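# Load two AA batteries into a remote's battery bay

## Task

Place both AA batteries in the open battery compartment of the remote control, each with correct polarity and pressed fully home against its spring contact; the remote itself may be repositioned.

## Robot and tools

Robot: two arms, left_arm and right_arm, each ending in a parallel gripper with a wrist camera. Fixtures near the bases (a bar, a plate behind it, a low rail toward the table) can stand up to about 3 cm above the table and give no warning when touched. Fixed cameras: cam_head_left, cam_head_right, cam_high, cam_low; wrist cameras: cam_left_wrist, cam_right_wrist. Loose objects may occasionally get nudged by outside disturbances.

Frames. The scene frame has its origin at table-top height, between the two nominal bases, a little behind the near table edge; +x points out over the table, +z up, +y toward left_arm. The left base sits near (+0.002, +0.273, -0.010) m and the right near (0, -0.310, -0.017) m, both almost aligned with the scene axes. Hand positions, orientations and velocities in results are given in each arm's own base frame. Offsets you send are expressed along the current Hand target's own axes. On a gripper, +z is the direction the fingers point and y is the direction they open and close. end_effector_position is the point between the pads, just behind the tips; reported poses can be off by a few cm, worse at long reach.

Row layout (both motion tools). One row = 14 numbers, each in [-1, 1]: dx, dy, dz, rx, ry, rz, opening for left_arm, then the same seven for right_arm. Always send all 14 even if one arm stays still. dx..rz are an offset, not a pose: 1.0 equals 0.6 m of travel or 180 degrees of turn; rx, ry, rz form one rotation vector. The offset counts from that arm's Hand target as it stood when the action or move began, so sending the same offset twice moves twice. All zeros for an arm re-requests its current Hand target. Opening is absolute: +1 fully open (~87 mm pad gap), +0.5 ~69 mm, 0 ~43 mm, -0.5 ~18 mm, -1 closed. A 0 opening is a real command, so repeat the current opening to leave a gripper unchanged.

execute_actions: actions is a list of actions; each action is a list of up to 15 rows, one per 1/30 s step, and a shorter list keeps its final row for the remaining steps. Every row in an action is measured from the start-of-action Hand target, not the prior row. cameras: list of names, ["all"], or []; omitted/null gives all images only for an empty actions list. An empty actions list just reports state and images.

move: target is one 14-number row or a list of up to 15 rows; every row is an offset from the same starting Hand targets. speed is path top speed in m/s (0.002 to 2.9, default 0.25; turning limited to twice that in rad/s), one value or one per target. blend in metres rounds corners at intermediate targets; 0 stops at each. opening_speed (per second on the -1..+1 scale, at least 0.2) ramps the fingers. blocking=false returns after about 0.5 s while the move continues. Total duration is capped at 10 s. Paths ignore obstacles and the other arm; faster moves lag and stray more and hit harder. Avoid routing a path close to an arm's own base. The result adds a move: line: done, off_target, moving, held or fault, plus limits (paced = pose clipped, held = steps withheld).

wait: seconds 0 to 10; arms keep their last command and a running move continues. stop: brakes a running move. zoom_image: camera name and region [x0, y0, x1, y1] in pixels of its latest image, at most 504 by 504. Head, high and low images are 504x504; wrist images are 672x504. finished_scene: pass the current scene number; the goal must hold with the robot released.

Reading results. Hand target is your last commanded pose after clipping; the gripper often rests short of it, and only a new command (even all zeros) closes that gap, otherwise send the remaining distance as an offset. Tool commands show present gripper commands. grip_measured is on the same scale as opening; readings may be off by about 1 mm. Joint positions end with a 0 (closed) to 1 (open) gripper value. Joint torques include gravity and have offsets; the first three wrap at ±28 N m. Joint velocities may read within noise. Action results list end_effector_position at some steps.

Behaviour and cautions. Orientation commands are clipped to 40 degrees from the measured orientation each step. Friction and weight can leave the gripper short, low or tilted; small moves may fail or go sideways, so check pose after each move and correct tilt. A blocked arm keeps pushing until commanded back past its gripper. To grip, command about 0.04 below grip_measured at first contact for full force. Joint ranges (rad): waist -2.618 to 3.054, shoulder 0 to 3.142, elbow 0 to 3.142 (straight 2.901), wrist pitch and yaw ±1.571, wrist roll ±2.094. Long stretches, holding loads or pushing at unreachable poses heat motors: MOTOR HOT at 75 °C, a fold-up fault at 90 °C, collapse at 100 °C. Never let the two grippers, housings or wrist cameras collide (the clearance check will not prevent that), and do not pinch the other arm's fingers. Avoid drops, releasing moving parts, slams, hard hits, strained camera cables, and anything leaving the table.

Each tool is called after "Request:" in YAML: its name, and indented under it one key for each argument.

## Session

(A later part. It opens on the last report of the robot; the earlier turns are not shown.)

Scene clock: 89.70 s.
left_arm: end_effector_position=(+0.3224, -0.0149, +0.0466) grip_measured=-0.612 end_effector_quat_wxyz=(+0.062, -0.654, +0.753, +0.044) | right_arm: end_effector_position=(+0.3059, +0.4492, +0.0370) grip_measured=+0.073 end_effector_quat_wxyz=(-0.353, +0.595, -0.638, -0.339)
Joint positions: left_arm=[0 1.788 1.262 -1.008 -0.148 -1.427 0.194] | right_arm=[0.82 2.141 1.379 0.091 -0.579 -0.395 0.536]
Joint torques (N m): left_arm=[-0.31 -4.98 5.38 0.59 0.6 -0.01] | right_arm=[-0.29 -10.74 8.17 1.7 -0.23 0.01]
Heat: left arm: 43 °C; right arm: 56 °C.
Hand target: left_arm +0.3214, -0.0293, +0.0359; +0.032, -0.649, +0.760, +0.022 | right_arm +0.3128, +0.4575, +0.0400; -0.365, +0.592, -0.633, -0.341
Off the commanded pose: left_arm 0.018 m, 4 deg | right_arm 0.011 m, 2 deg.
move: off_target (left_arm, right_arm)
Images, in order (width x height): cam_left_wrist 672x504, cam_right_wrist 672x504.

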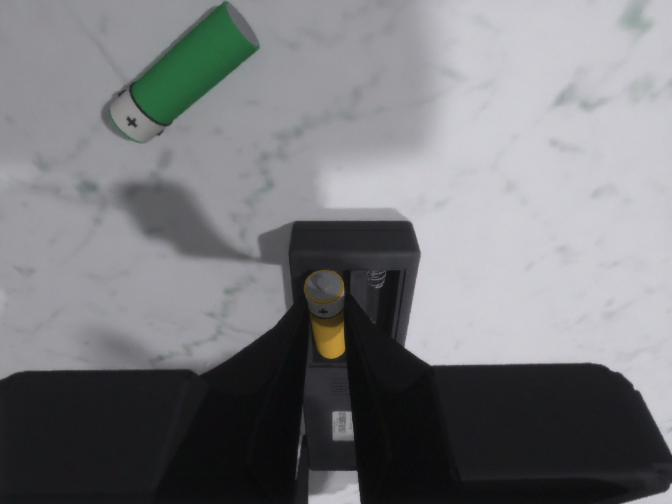

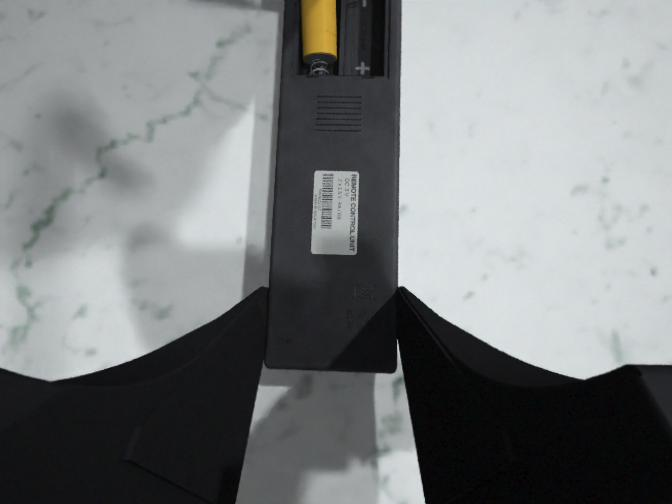

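Request:
move:
  target:
    - [-0.0185,0.001,-0.012,0,-0.03,0,-0.71,0,0,0,0,0,0,0.0]
    - [-0.0185,0.001,-0.012,0,-0.03,0,-0.54,0,0,0,0,0,0,0.0]
    - [-0.0185,0.001,-0.065,0,0.01,0,-0.54,0,0,0,0,0,0,0.0]
    - [-0.0185,0.001,-0.066,0,0.025,0,-1,0,0,0,0,0,0,0.0]
  speed: 0.07
  opening_speed: 0.6
  cameras: ["cam_left_wrist","cam_right_wrist"]

Request:
zoom_image:
  camera: "cam_left_wrist"
  region: [230, 130, 450, 350]

Request:
zoom_image:
  camera: "cam_right_wrist"
  region: [250, 0, 420, 120]

Scene clock: 95.87 s.
left_arm: end_effector_position=(+0.3152, -0.0235, +0.0694) grip_measured=-1.000 end_effector_quat_wxyz=(-0.003, -0.651, +0.759, +0.004) | right_arm: end_effector_position=(+0.3059, +0.4492, +0.0370) grip_measured=+0.073 end_effector_quat_wxyz=(-0.353, +0.595, -0.638, -0.339)
Joint positions: left_arm=[0.053 1.791 1.343 -1.132 -0.003 -1.364 0] | right_arm=[0.82 2.141 1.379 0.091 -0.579 -0.395 0.536]
Joint torques (N m): left_arm=[0.66 -6.86 9.76 0.14 -0.03 0.02] | right_arm=[-0.28 -10.74 8.17 1.7 -0.22 0.02]
Heat: left arm: 43 °C; right arm: 57 °C.
Hand target: left_arm +0.3217, -0.0212, +0.0762; +0.002, -0.649, +0.760, -0.003 | right_arm +0.3128, +0.4575, +0.0400; -0.365, +0.592, -0.633, -0.341
Off the commanded pose: left_arm 0.010 m, 1 deg | right_arm 0.011 m, 2 deg.
move: off_target (right_arm)
Images, in order (width x height): cam_left_wrist 672x504, cam_right_wrist 672x504.

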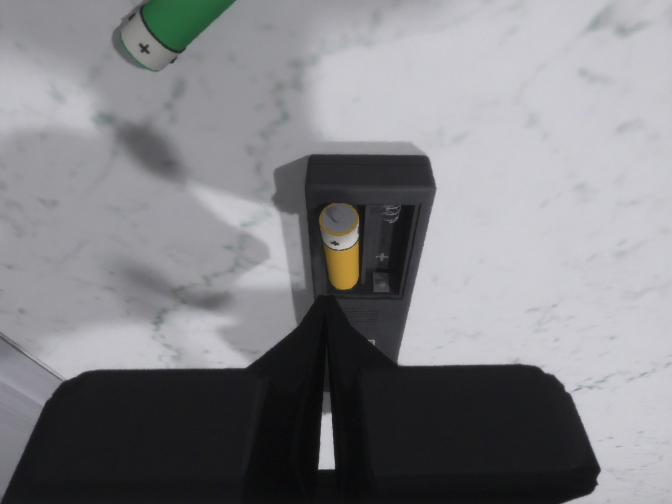

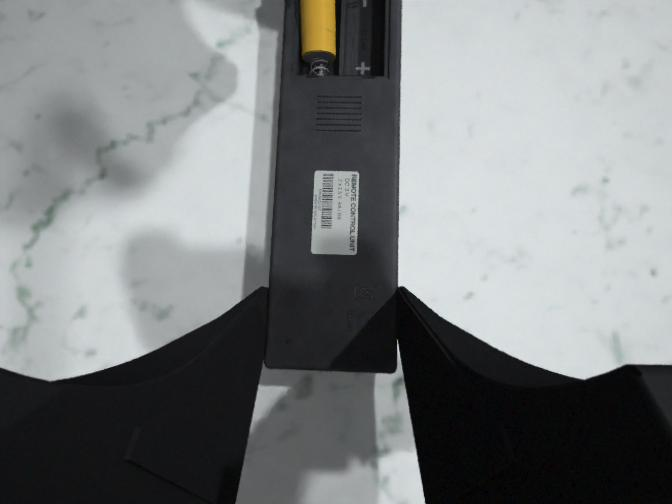

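Scaled by 2.291.

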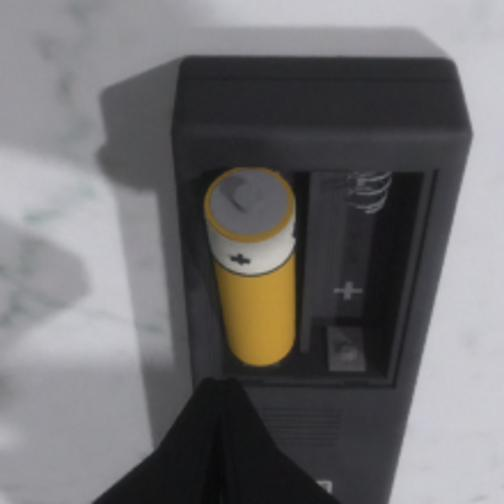

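Scaled by 2.965.

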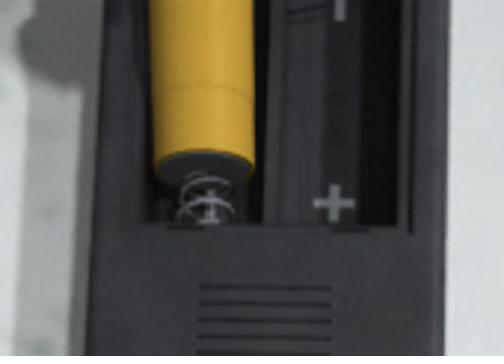

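Request:
execute_actions:
  actions: []
  cameras: ["cam_left_wrist","cam_right_wrist","cam_head_left"]

Scene clock: 98.83 s.
left_arm: end_effector_position=(+0.3152, -0.0235, +0.0694) grip_measured=-1.000 end_effector_quat_wxyz=(-0.003, -0.651, +0.759, +0.004) | right_arm: end_effector_position=(+0.3059, +0.4492, +0.0370) grip_measured=+0.073 end_effector_quat_wxyz=(-0.353, +0.595, -0.638, -0.339)
Joint positions: left_arm=[0.053 1.791 1.343 -1.132 -0.003 -1.364 0] | right_arm=[0.82 2.141 1.379 0.091 -0.579 -0.395 0.536]
Joint velocities: within noise
Joint torques (N m): left_arm=[0.8 -6.94 9.59 0.13 -0.02 0.01] | right_arm=[-0.29 -10.74 8.17 1.7 -0.23 0.01]
Heat: left arm: 43 °C; right arm: 57 °C.
Hand target: left_arm +0.3217, -0.0212, +0.0762; +0.002, -0.649, +0.760, -0.003 | right_arm +0.3128, +0.4575, +0.0400; -0.365, +0.592, -0.633, -0.341
Tool commands: left_gripper/opening=-1.0 right_gripper/opening=+0.0
Off the commanded pose: left_arm 0.010 m, 1 deg | right_arm 0.011 m, 2 deg.
Images, in order (width x height): cam_head_left 504x504, cam_left_wrist 672x504, cam_right_wrist 672x504.

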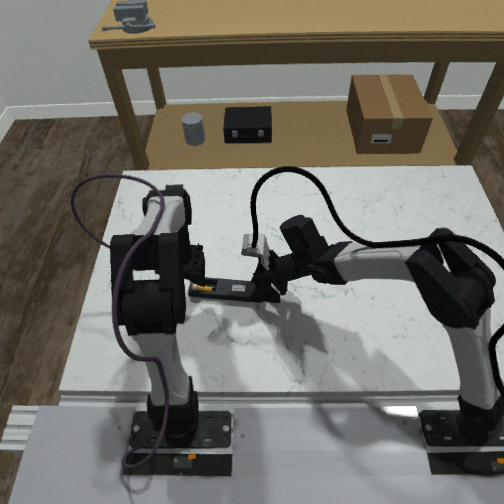

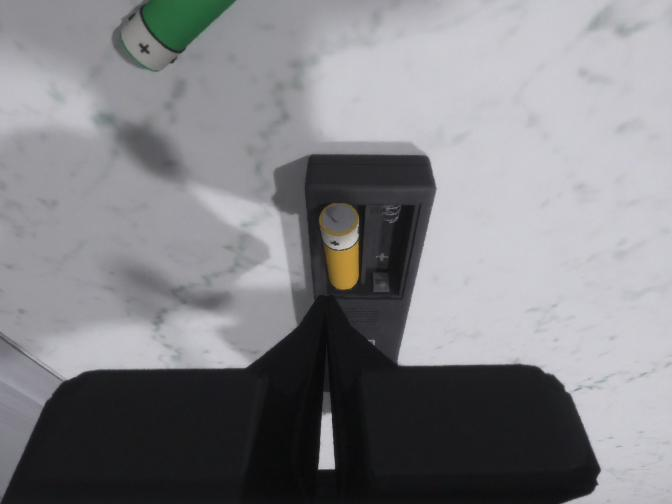

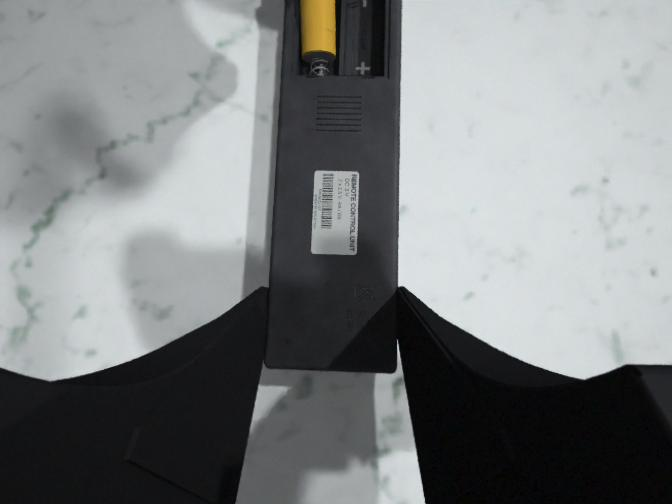

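Request:
zoom_image:
  camera: "cam_left_wrist"
  region: [270, 140, 470, 340]

Request:
zoom_image:
  camera: "cam_right_wrist"
  region: [250, 0, 420, 120]

Scaled by 2.520.

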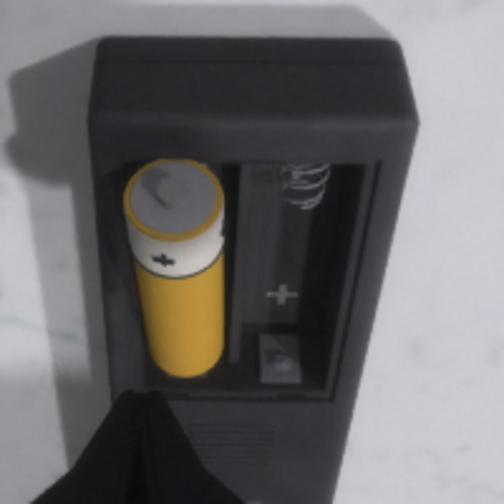

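Scaled by 2.965.

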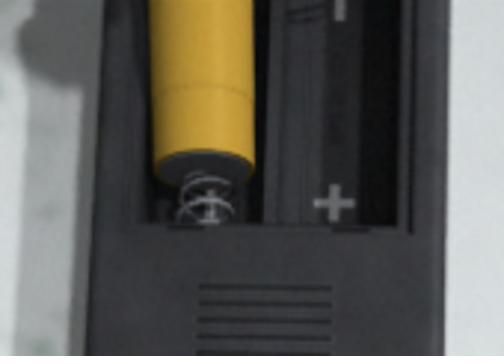

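Request:
move:
  target: [-0.0367,0.0028,0.0237,0,0,0,-1,0,0,0,0,0,0,0.0]
  speed: 0.08
  cameras: ["cam_left_wrist"]

Scene clock: 101.77 s.
left_arm: end_effector_position=(+0.3191, -0.0015, +0.0610) grip_measured=-1.000 end_effector_quat_wxyz=(-0.003, -0.651, +0.759, +0.004) | right_arm: end_effector_position=(+0.3059, +0.4492, +0.0370) grip_measured=+0.073 end_effector_quat_wxyz=(-0.353, +0.595, -0.638, -0.339)
Joint positions: left_arm=[0.12 1.819 1.343 -1.104 -0.003 -1.299 0] | right_arm=[0.82 2.141 1.379 0.091 -0.579 -0.395 0.536]
Joint torques (N m): left_arm=[0.77 -7.35 7.15 0.4 -0.06 0.05] | right_arm=[-0.29 -10.74 8.18 1.7 -0.22 0.02]
Heat: left arm: 43 °C; right arm: 58 °C.
Hand target: left_arm +0.3236, +0.0008, +0.0620; +0.002, -0.649, +0.760, -0.003 | right_arm +0.3128, +0.4575, +0.0400; -0.365, +0.592, -0.633, -0.341
Off the commanded pose: left_arm 0.005 m, 1 deg | right_arm 0.011 m, 2 deg.
move: off_target (right_arm)
Images, in order (width x height): cam_left_wrist 672x504.

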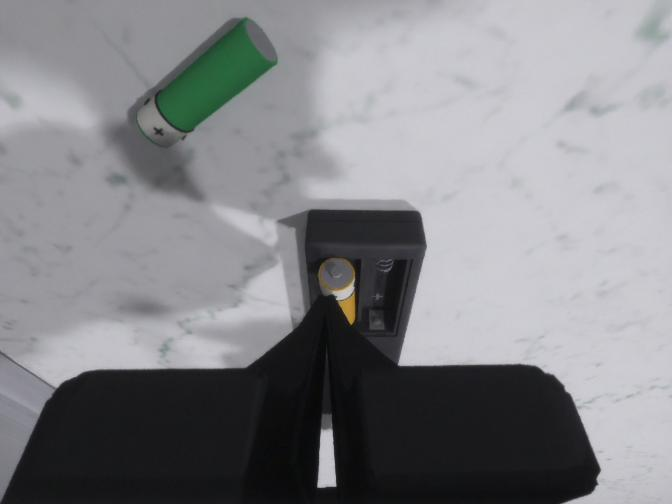

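Request:
move:
  target: [0.0253,-0.0065,0.0167,0,0,0,-1,0,0,0,0,0,0,0.0]
  speed: 0.06
  cameras: ["cam_left_wrist"]

Scene clock: 103.47 s.
left_arm: end_effector_position=(+0.3247, -0.0136, +0.0561) grip_measured=-1.000 end_effector_quat_wxyz=(+0.004, -0.644, +0.765, -0.002) | right_arm: end_effector_position=(+0.3059, +0.4492, +0.0370) grip_measured=+0.073 end_effector_quat_wxyz=(-0.353, +0.595, -0.638, -0.339)
Joint positions: left_arm=[0.082 1.825 1.332 -1.069 -0.001 -1.318 0] | right_arm=[0.82 2.141 1.379 0.091 -0.579 -0.395 0.536]
Joint torques (N m): left_arm=[0.08 -7.12 5.41 0.39 -0.08 -0.24] | right_arm=[-0.29 -10.74 8.17 1.7 -0.22 0.02]
Heat: left arm: 43 °C; right arm: 58 °C.
Hand target: left_arm +0.3251, -0.0149, +0.0520; +0.002, -0.649, +0.761, -0.003 | right_arm +0.3128, +0.4575, +0.0400; -0.365, +0.592, -0.633, -0.341
Off the commanded pose: left_arm 0.004 m, 1 deg | right_arm 0.011 m, 2 deg.
move: off_target (right_arm)
Images, in order (width x height): cam_left_wrist 672x504.

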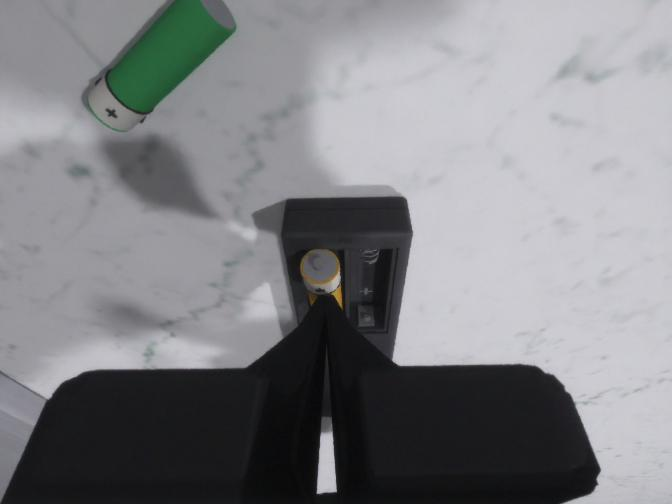

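Request:
move:
  target:
    - [0.003,0.012,-0.014,0,0,0,-1,0,0,0,0,0,0,0.0]
    - [-0.004,0.006,0.0,0,0,0,-1,0,0,0,0,0,0,0.0]
  speed: 0.05
  cameras: ["cam_left_wrist"]

Scene clock: 105.13 s.
left_arm: end_effector_position=(+0.3228, -0.0138, +0.0557) grip_measured=-1.000 end_effector_quat_wxyz=(+0.003, -0.645, +0.765, -0.001) | right_arm: end_effector_position=(+0.3059, +0.4492, +0.0370) grip_measured=+0.073 end_effector_quat_wxyz=(-0.353, +0.595, -0.638, -0.339)
Joint positions: left_arm=[0.082 1.821 1.325 -1.068 -0.001 -1.319 0] | right_arm=[0.82 2.141 1.379 0.091 -0.579 -0.395 0.536]
Joint torques (N m): left_arm=[0.62 -7.69 5.05 0.41 -0.07 -0.11] | right_arm=[-0.29 -10.74 8.17 1.7 -0.22 0.02]
Heat: left arm: 43 °C; right arm: 58 °C.
Hand target: left_arm +0.3220, -0.0119, +0.0520; +0.002, -0.649, +0.761, -0.003 | right_arm +0.3128, +0.4575, +0.0400; -0.365, +0.592, -0.633, -0.341
Off the commanded pose: left_arm 0.004 m, 1 deg | right_arm 0.011 m, 2 deg.
move: off_target (right_arm)
Images, in order (width x height): cam_left_wrist 672x504.

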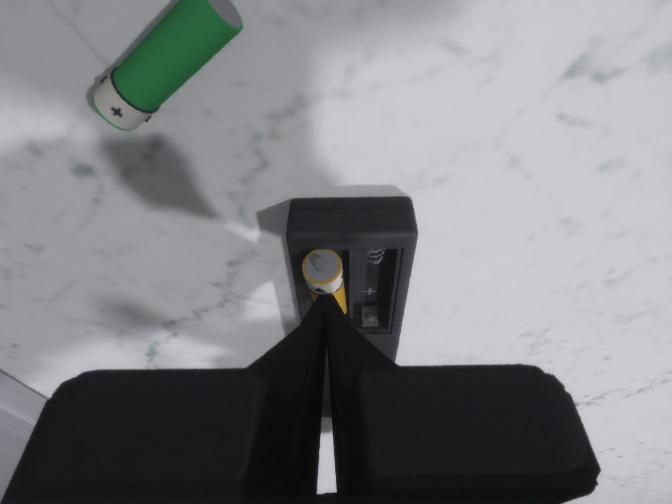

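Request:
move:
  target:
    - [0.0,0.0,0.0117,0,0,0,-1,0,0,0,0,0,0,0.0]
    - [0.0333,0.0,0.0184,0,0,0,-1,0,0,0,0,0,0,0.0]
  speed: 0.05
  cameras: ["cam_left_wrist","cam_right_wrist"]

Scene clock: 107.17 s.
left_arm: end_effector_position=(+0.3212, -0.0298, +0.0503) grip_measured=-1.000 end_effector_quat_wxyz=(+0.003, -0.645, +0.764, -0.007) | right_arm: end_effector_position=(+0.3059, +0.4492, +0.0370) grip_measured=+0.073 end_effector_quat_wxyz=(-0.353, +0.595, -0.638, -0.339)
Joint positions: left_arm=[0.038 1.811 1.289 -1.035 0.007 -1.363 0] | right_arm=[0.82 2.141 1.379 0.091 -0.579 -0.395 0.536]
Joint torques (N m): left_arm=[-0.61 -7.13 3.59 0.55 -0.16 -0.32] | right_arm=[-0.29 -10.74 8.18 1.7 -0.22 0.02]
Heat: left arm: 43 °C; right arm: 58 °C.
Hand target: left_arm +0.3189, -0.0316, +0.0410; +0.002, -0.649, +0.761, -0.003 | right_arm +0.3128, +0.4575, +0.0400; -0.365, +0.592, -0.633, -0.341
Off the commanded pose: left_arm 0.010 m, 1 deg | right_arm 0.011 m, 2 deg.
move: off_target (right_arm)
Images, in order (width x height): cam_left_wrist 672x504, cam_right_wrist 672x504.

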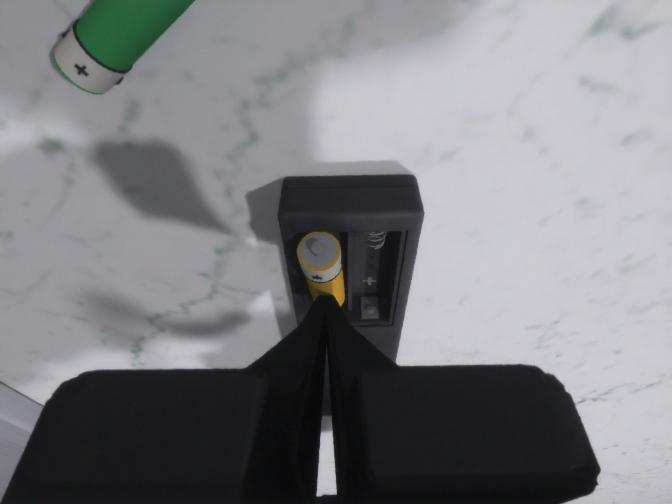

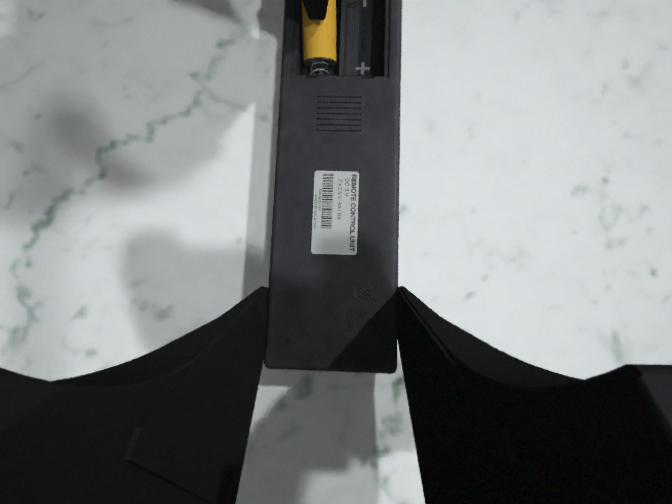

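Request:
zoom_image:
  camera: "cam_left_wrist"
  region: [270, 170, 450, 350]

Request:
zoom_image:
  camera: "cam_right_wrist"
  region: [250, 0, 420, 120]

Scaled by 2.800.

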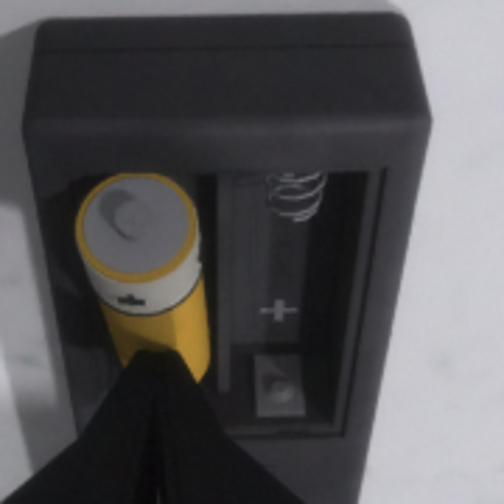

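Scaled by 2.965.

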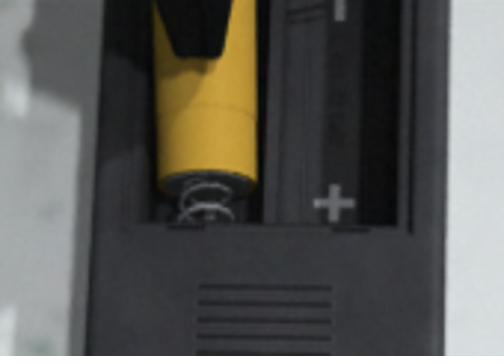

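Request:
move:
  target:
    - [-0.0165,0.0013,-0.0433,0,0.05,0,-1,0,0,0,0,0,0,0.0]
    - [-0.0565,0.0013,-0.0433,0,0.111,0,-1,0,0,0,0,0,0,0.0]
  speed: 0.1
  blend: 0.01
  cameras: ["cam_left_wrist","cam_right_wrist"]

Scene clock: 115.47 s.
left_arm: end_effector_position=(+0.3170, -0.0011, +0.0607) grip_measured=-1.000 end_effector_quat_wxyz=(-0.136, -0.642, +0.747, -0.107) | right_arm: end_effector_position=(+0.3059, +0.4492, +0.0370) grip_measured=+0.073 end_effector_quat_wxyz=(-0.353, +0.595, -0.638, -0.339)
Joint positions: left_arm=[0.281 1.955 1.418 -1.199 0.308 -1.113 0] | right_arm=[0.82 2.141 1.379 0.091 -0.579 -0.395 0.536]
Joint torques (N m): left_arm=[0.66 -8.02 9.09 -0.06 0.2 0.03] | right_arm=[-0.28 -10.74 8.18 1.7 -0.23 0.02]
Heat: left arm: 42 °C; right arm: 59 °C.
Hand target: left_arm +0.3232, +0.0020, +0.0669; -0.130, -0.639, +0.749, -0.116 | right_arm +0.3128, +0.4575, +0.0400; -0.365, +0.592, -0.633, -0.341
Off the commanded pose: left_arm 0.009 m, 1 deg | right_arm 0.011 m, 2 deg.
move: off_target (right_arm)
Images, in order (width x height): cam_left_wrist 672x504, cam_right_wrist 672x504.

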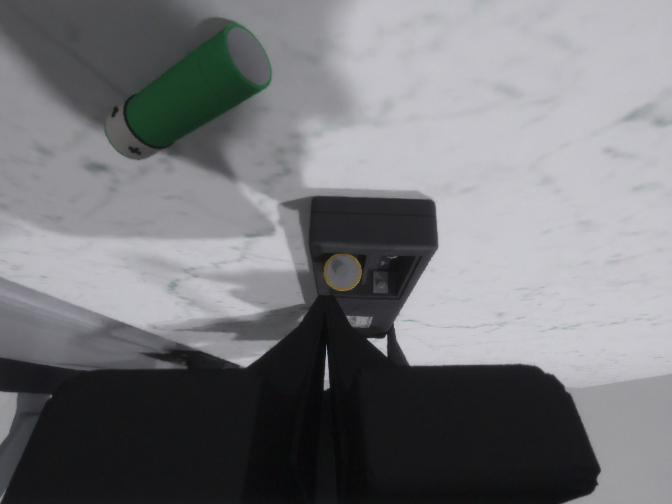

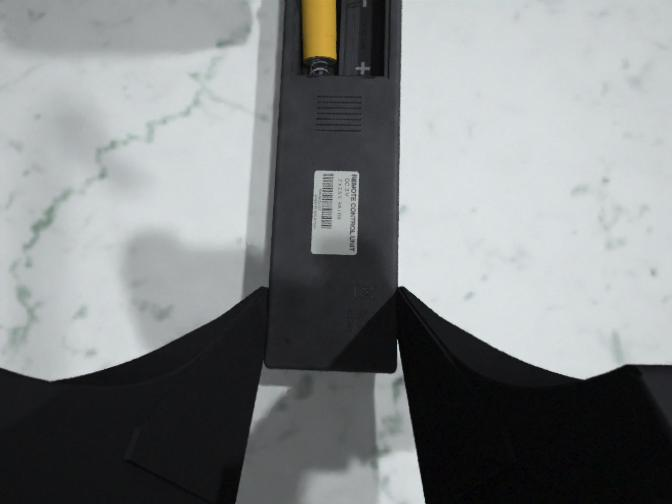

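Request:
zoom_image:
  camera: "cam_left_wrist"
  region: [290, 190, 450, 350]

Request:
zoom_image:
  camera: "cam_right_wrist"
  region: [250, 0, 420, 120]

Scaled by 3.150.

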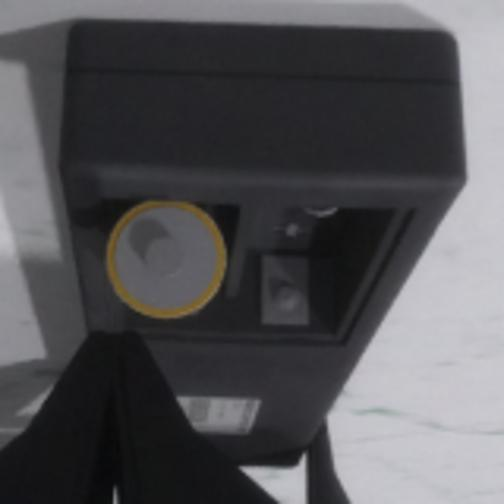

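Scaled by 2.965.

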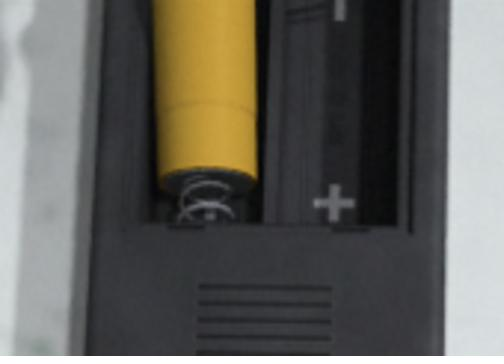

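Request:
move:
  target: [0.0008,-0.0012,0.0463,0,0,0,-1,0,0,0,0,0,0,0.0]
  speed: 0.04
  cameras: ["cam_left_wrist","cam_right_wrist"]

Request:
zoom_image:
  camera: "cam_left_wrist"
  region: [270, 190, 450, 370]

Request:
zoom_image:
  camera: "cam_right_wrist"
  region: [250, 0, 420, 120]

Scene clock: 121.80 s.
left_arm: end_effector_position=(+0.3254, -0.0082, +0.0518) grip_measured=-1.000 end_effector_quat_wxyz=(-0.126, -0.635, +0.751, -0.128) | right_arm: end_effector_position=(+0.3059, +0.4492, +0.0370) grip_measured=+0.073 end_effector_quat_wxyz=(-0.353, +0.595, -0.638, -0.339)
Joint positions: left_arm=[0.267 1.96 1.385 -1.122 0.34 -1.115 0] | right_arm=[0.82 2.141 1.379 0.091 -0.579 -0.395 0.536]
Joint torques (N m): left_arm=[-0.44 -7.04 4.4 0.29 -0.11 -0.23] | right_arm=[-0.28 -10.74 8.18 1.7 -0.22 0.02]
Heat: left arm: 43 °C; right arm: 59 °C.
Hand target: left_arm +0.3225, -0.0081, +0.0409; -0.130, -0.639, +0.749, -0.115 | right_arm +0.3128, +0.4575, +0.0400; -0.365, +0.592, -0.633, -0.341
Off the commanded pose: left_arm 0.011 m, 2 deg | right_arm 0.011 m, 2 deg.
move: off_target (left_arm, right_arm)
Images, in order (width x height): cam_left_wrist 672x504, cam_right_wrist 672x504.

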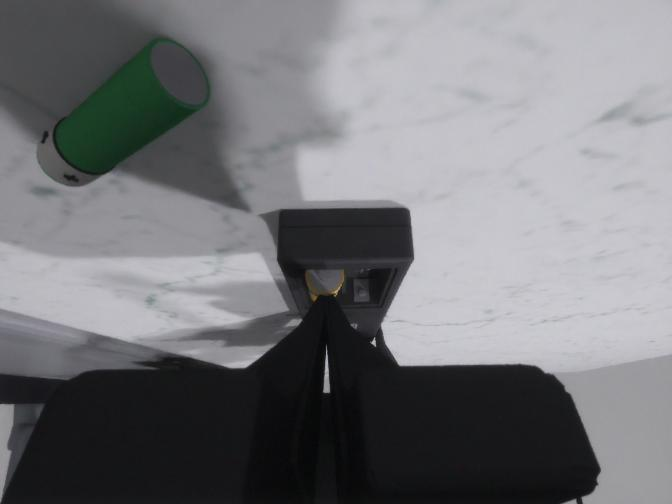

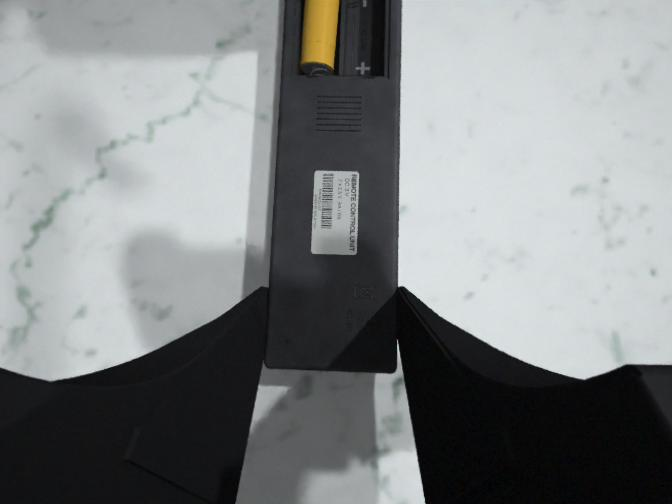

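Scaled by 2.800.

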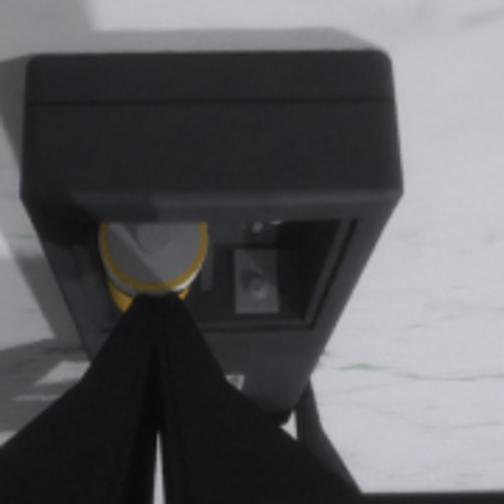

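Scaled by 2.965.

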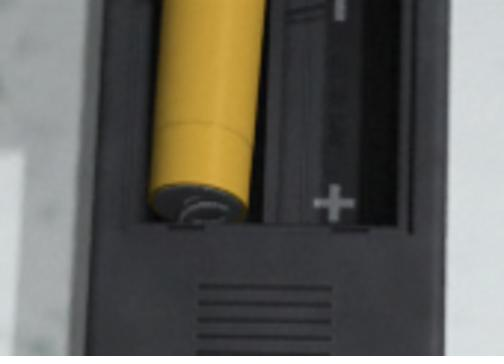

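Request:
move:
  target: [0.0038,0.0038,0.0155,0,0,0,-1,0,0,0,0,0,0,0.0]
  speed: 0.04
  cameras: ["cam_left_wrist","cam_right_wrist"]

Request:
zoom_image:
  camera: "cam_left_wrist"
  region: [270, 190, 450, 370]

Request:
zoom_image:
  camera: "cam_right_wrist"
  region: [250, 0, 420, 120]

Scene clock: 123.37 s.
left_arm: end_effector_position=(+0.3241, -0.0115, +0.0441) grip_measured=-1.000 end_effector_quat_wxyz=(-0.126, -0.637, +0.749, -0.130) | right_arm: end_effector_position=(+0.3059, +0.4492, +0.0370) grip_measured=+0.073 end_effector_quat_wxyz=(-0.353, +0.595, -0.638, -0.339)
Joint positions: left_arm=[0.261 1.96 1.351 -1.084 0.345 -1.127 0] | right_arm=[0.82 2.141 1.379 0.091 -0.579 -0.395 0.536]
Joint torques (N m): left_arm=[-0.75 -7.35 3.78 0.28 -0.14 -0.29] | right_arm=[-0.29 -10.74 8.17 1.7 -0.23 0.02]
Heat: left arm: 42 °C; right arm: 59 °C.
Hand target: left_arm +0.3195, -0.0129, +0.0330; -0.130, -0.639, +0.749, -0.115 | right_arm +0.3128, +0.4575, +0.0400; -0.365, +0.592, -0.633, -0.341
Off the commanded pose: left_arm 0.012 m, 2 deg | right_arm 0.011 m, 2 deg.
move: off_target (left_arm, right_arm)
Images, in order (width x height): cam_left_wrist 672x504, cam_right_wrist 672x504.

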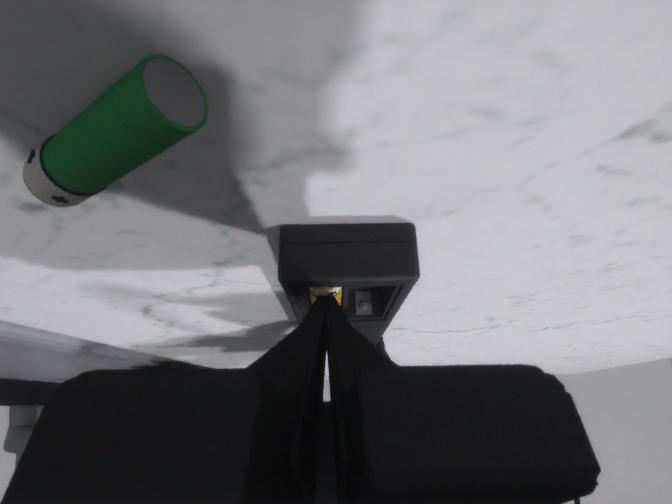

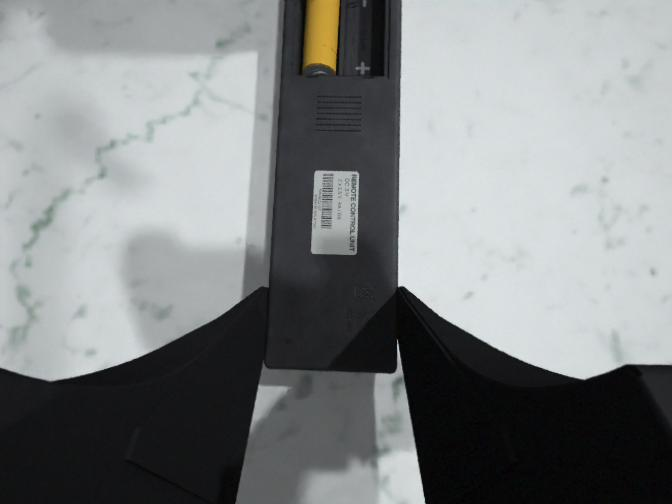

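Scaled by 2.800.

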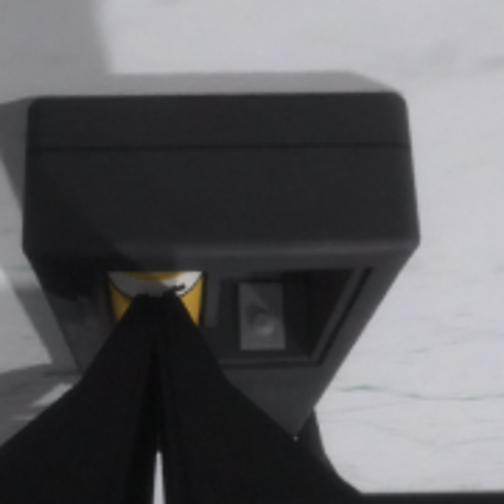

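Scaled by 2.965.

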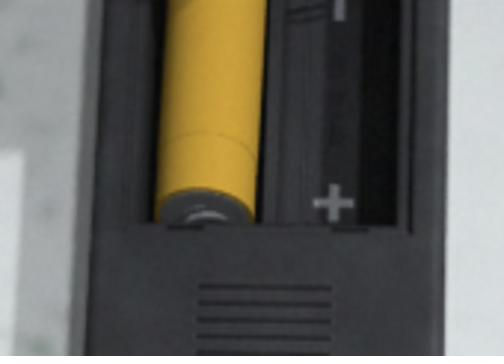

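Request:
move:
  target: [0.0018,0.0007,0.0148,0,0,0,-1,0,0,0,0,0,0,0.0]
  speed: 0.04
  cameras: ["cam_left_wrist","cam_right_wrist"]

Request:
zoom_image:
  camera: "cam_left_wrist"
  region: [270, 190, 450, 370]

Request:
zoom_image:
  camera: "cam_right_wrist"
  region: [250, 0, 420, 120]

Scene clock: 124.83 s.
left_arm: end_effector_position=(+0.3242, -0.0119, +0.0435) grip_measured=-1.000 end_effector_quat_wxyz=(-0.123, -0.638, +0.748, -0.132) | right_arm: end_effector_position=(+0.3059, +0.4492, +0.0370) grip_measured=+0.073 end_effector_quat_wxyz=(-0.353, +0.595, -0.638, -0.339)
Joint positions: left_arm=[0.261 1.953 1.339 -1.07 0.346 -1.132 0] | right_arm=[0.82 2.141 1.379 0.091 -0.579 -0.395 0.536]
Joint torques (N m): left_arm=[-1.51 -6.46 2.24 0.47 -0.14 -0.27] | right_arm=[-0.29 -10.74 8.17 1.7 -0.23 0.02]
Heat: left arm: 42 °C; right arm: 59 °C.
Hand target: left_arm +0.3186, -0.0168, +0.0251; -0.130, -0.639, +0.749, -0.116 | right_arm +0.3128, +0.4575, +0.0400; -0.365, +0.592, -0.633, -0.341
Off the commanded pose: left_arm 0.020 m, 2 deg | right_arm 0.011 m, 2 deg.
move: off_target (left_arm, right_arm)
Images, in order (width x height): cam_left_wrist 672x504, cam_right_wrist 672x504.

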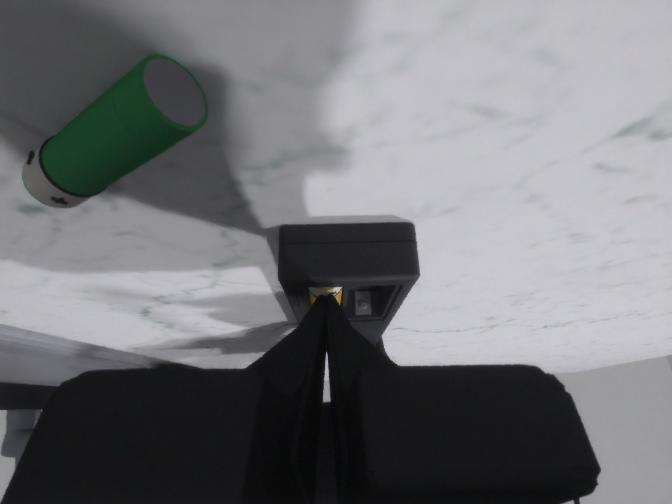

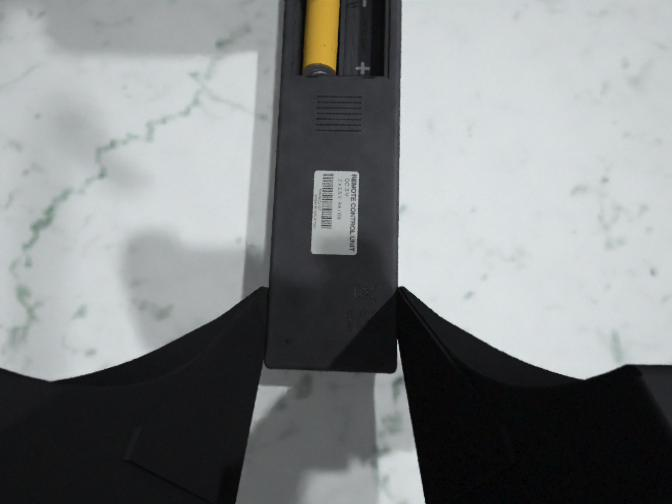

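Scaled by 2.800.

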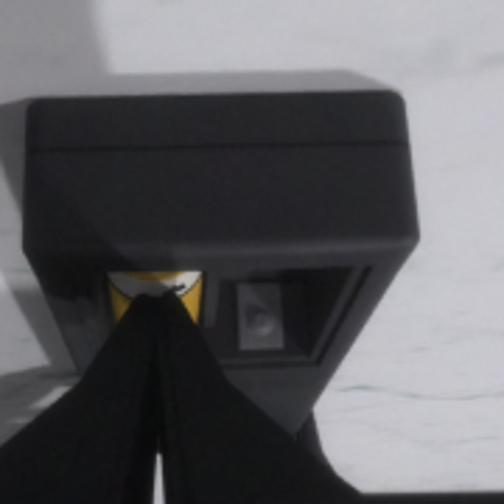

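Scaled by 2.965.

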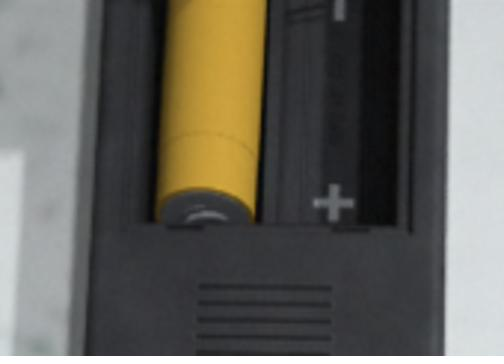

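Request:
move:
  target:
    - [0,0,-0.06,0,0,0,-1,0,0,0,0,0,0,0.0]
    - [0.0,0,-0.08,0,-0.111,0,-1,0,0,0,0,0,0,0.0]
  speed: 0.08
  blend: 0.01
  cameras: ["cam_left_wrist","cam_right_wrist"]

Request:
zoom_image:
  camera: "cam_left_wrist"
  region: [260, 150, 460, 350]

Request:
zoom_image:
  camera: "cam_right_wrist"
  region: [250, 0, 420, 120]

Scene clock: 129.40 s.
left_arm: end_effector_position=(+0.3185, -0.0045, +0.0624) grip_measured=-1.000 end_effector_quat_wxyz=(-0.020, -0.644, +0.765, -0.001) | right_arm: end_effector_position=(+0.3059, +0.4492, +0.0370) grip_measured=+0.073 end_effector_quat_wxyz=(-0.353, +0.595, -0.638, -0.339)
Joint positions: left_arm=[0.125 1.84 1.369 -1.132 0.025 -1.275 0] | right_arm=[0.82 2.141 1.379 0.091 -0.579 -0.395 0.536]
Joint torques (N m): left_arm=[-0.02 -10.84 6.09 0.35 -0.32 -0.25] | right_arm=[-0.29 -10.74 8.17 1.7 -0.23 0.02]
Heat: left arm: 43 °C; right arm: 59 °C.
Hand target: left_arm +0.3209, -0.0007, +0.0702; +0.002, -0.649, +0.761, -0.003 | right_arm +0.3128, +0.4575, +0.0400; -0.365, +0.592, -0.633, -0.341
Off the commanded pose: left_arm 0.009 m, 3 deg | right_arm 0.011 m, 2 deg.
move: off_target (left_arm, right_arm)
Images, in order (width x height): cam_left_wrist 672x504, cam_right_wrist 672x504.

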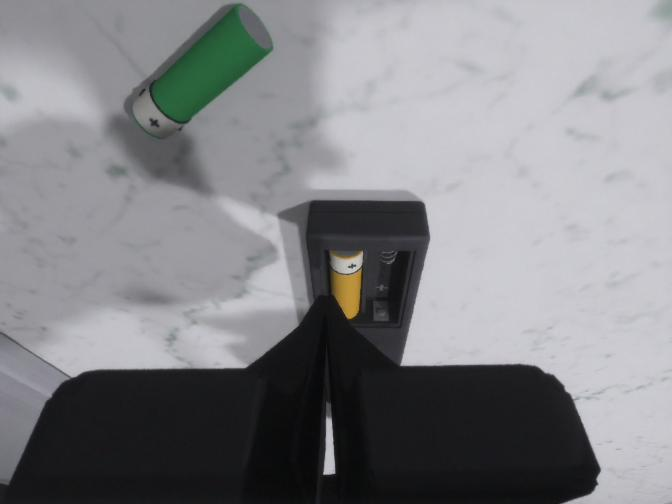

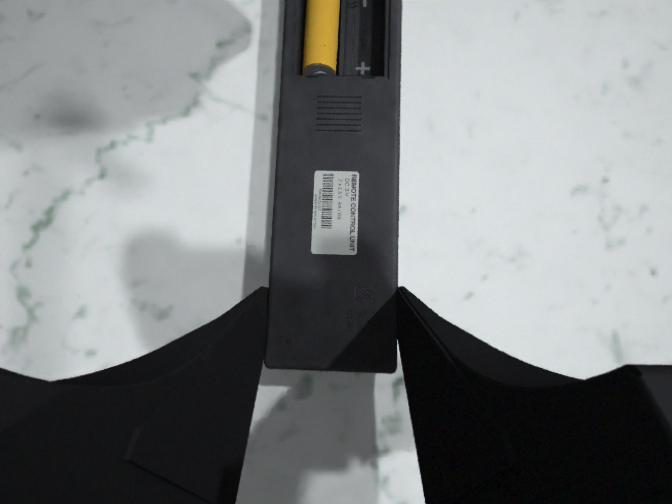

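Scaled by 2.520.

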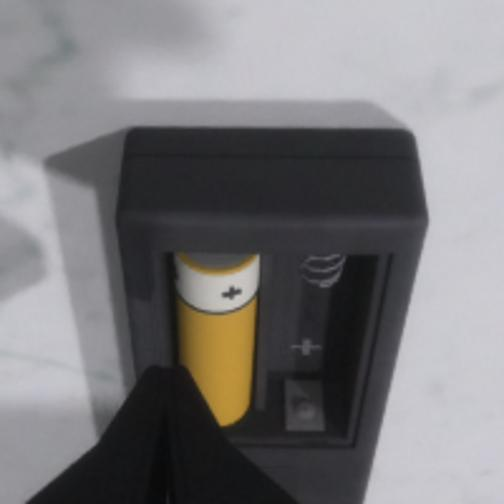

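Scaled by 2.965.

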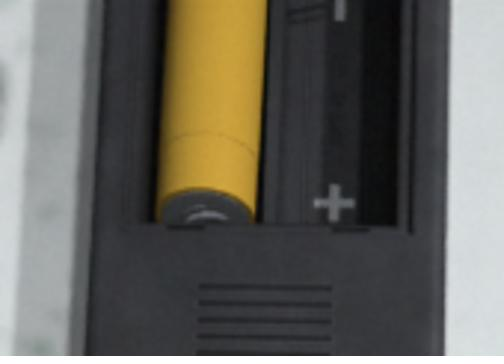

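Request:
move:
  target:
    - [0.059,-0.003,0.0253,0,0,0,-1,0,0,0,0,0,0,0.0]
    - [0.059,-0.003,0.057,0,0,0,-1,0,0,0,0,0,0,0.0]
  speed: 0.06
  cameras: ["cam_left_wrist","cam_right_wrist"]

Request:
zoom_image:
  camera: "cam_left_wrist"
  region: [260, 150, 460, 350]

Request:
zoom_image:
  camera: "cam_right_wrist"
  region: [250, 0, 420, 120]

Scene clock: 133.07 s.
left_arm: end_effector_position=(+0.3145, -0.0395, +0.0452) grip_measured=-1.000 end_effector_quat_wxyz=(-0.010, -0.644, +0.765, -0.006) | right_arm: end_effector_position=(+0.3059, +0.4492, +0.0370) grip_measured=+0.073 end_effector_quat_wxyz=(-0.353, +0.595, -0.638, -0.339)
Joint positions: left_arm=[0.017 1.812 1.266 -1.032 0.023 -1.381 0] | right_arm=[0.82 2.141 1.379 0.091 -0.579 -0.395 0.536]
Joint torques (N m): left_arm=[0.21 -7.04 3.81 0.68 -0.34 -0.25] | right_arm=[-0.29 -10.74 8.17 1.7 -0.22 0.02]
Heat: left arm: 44 °C; right arm: 60 °C.
Hand target: left_arm +0.3172, -0.0359, +0.0360; +0.002, -0.649, +0.760, -0.003 | right_arm +0.3128, +0.4575, +0.0400; -0.365, +0.592, -0.633, -0.341
Off the commanded pose: left_arm 0.010 m, 2 deg | right_arm 0.011 m, 2 deg.
move: off_target (right_arm)
Images, in order (width x height): cam_left_wrist 672x504, cam_right_wrist 672x504.

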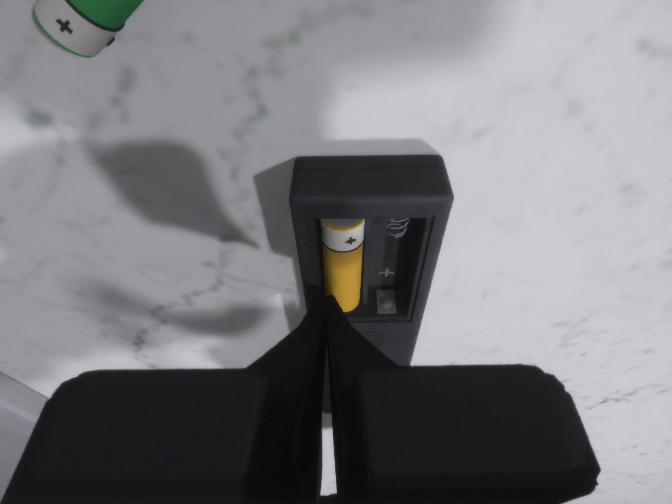

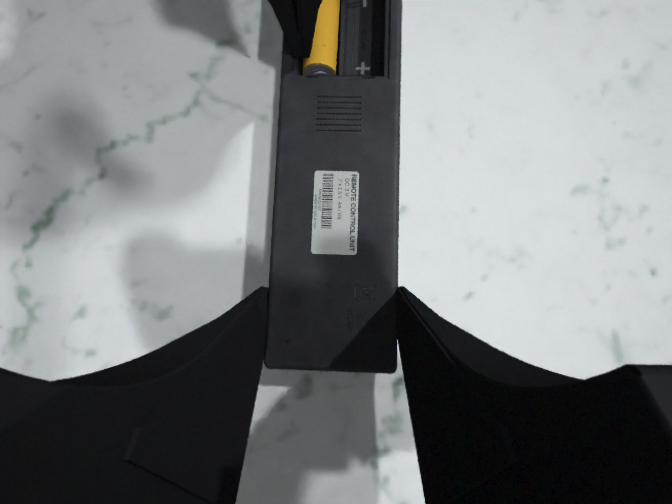

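Scaled by 2.520.

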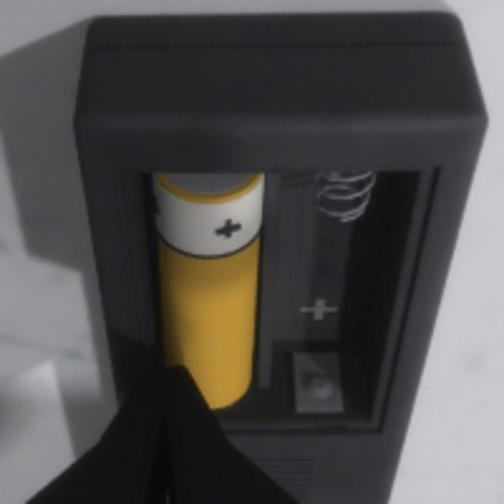

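Scaled by 2.965.

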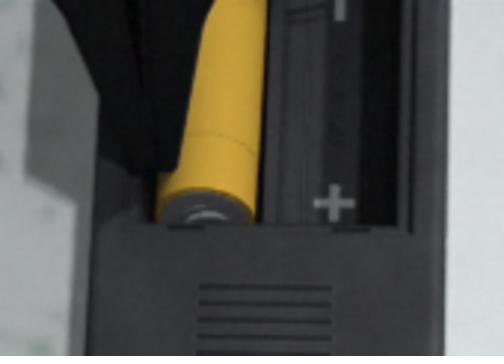

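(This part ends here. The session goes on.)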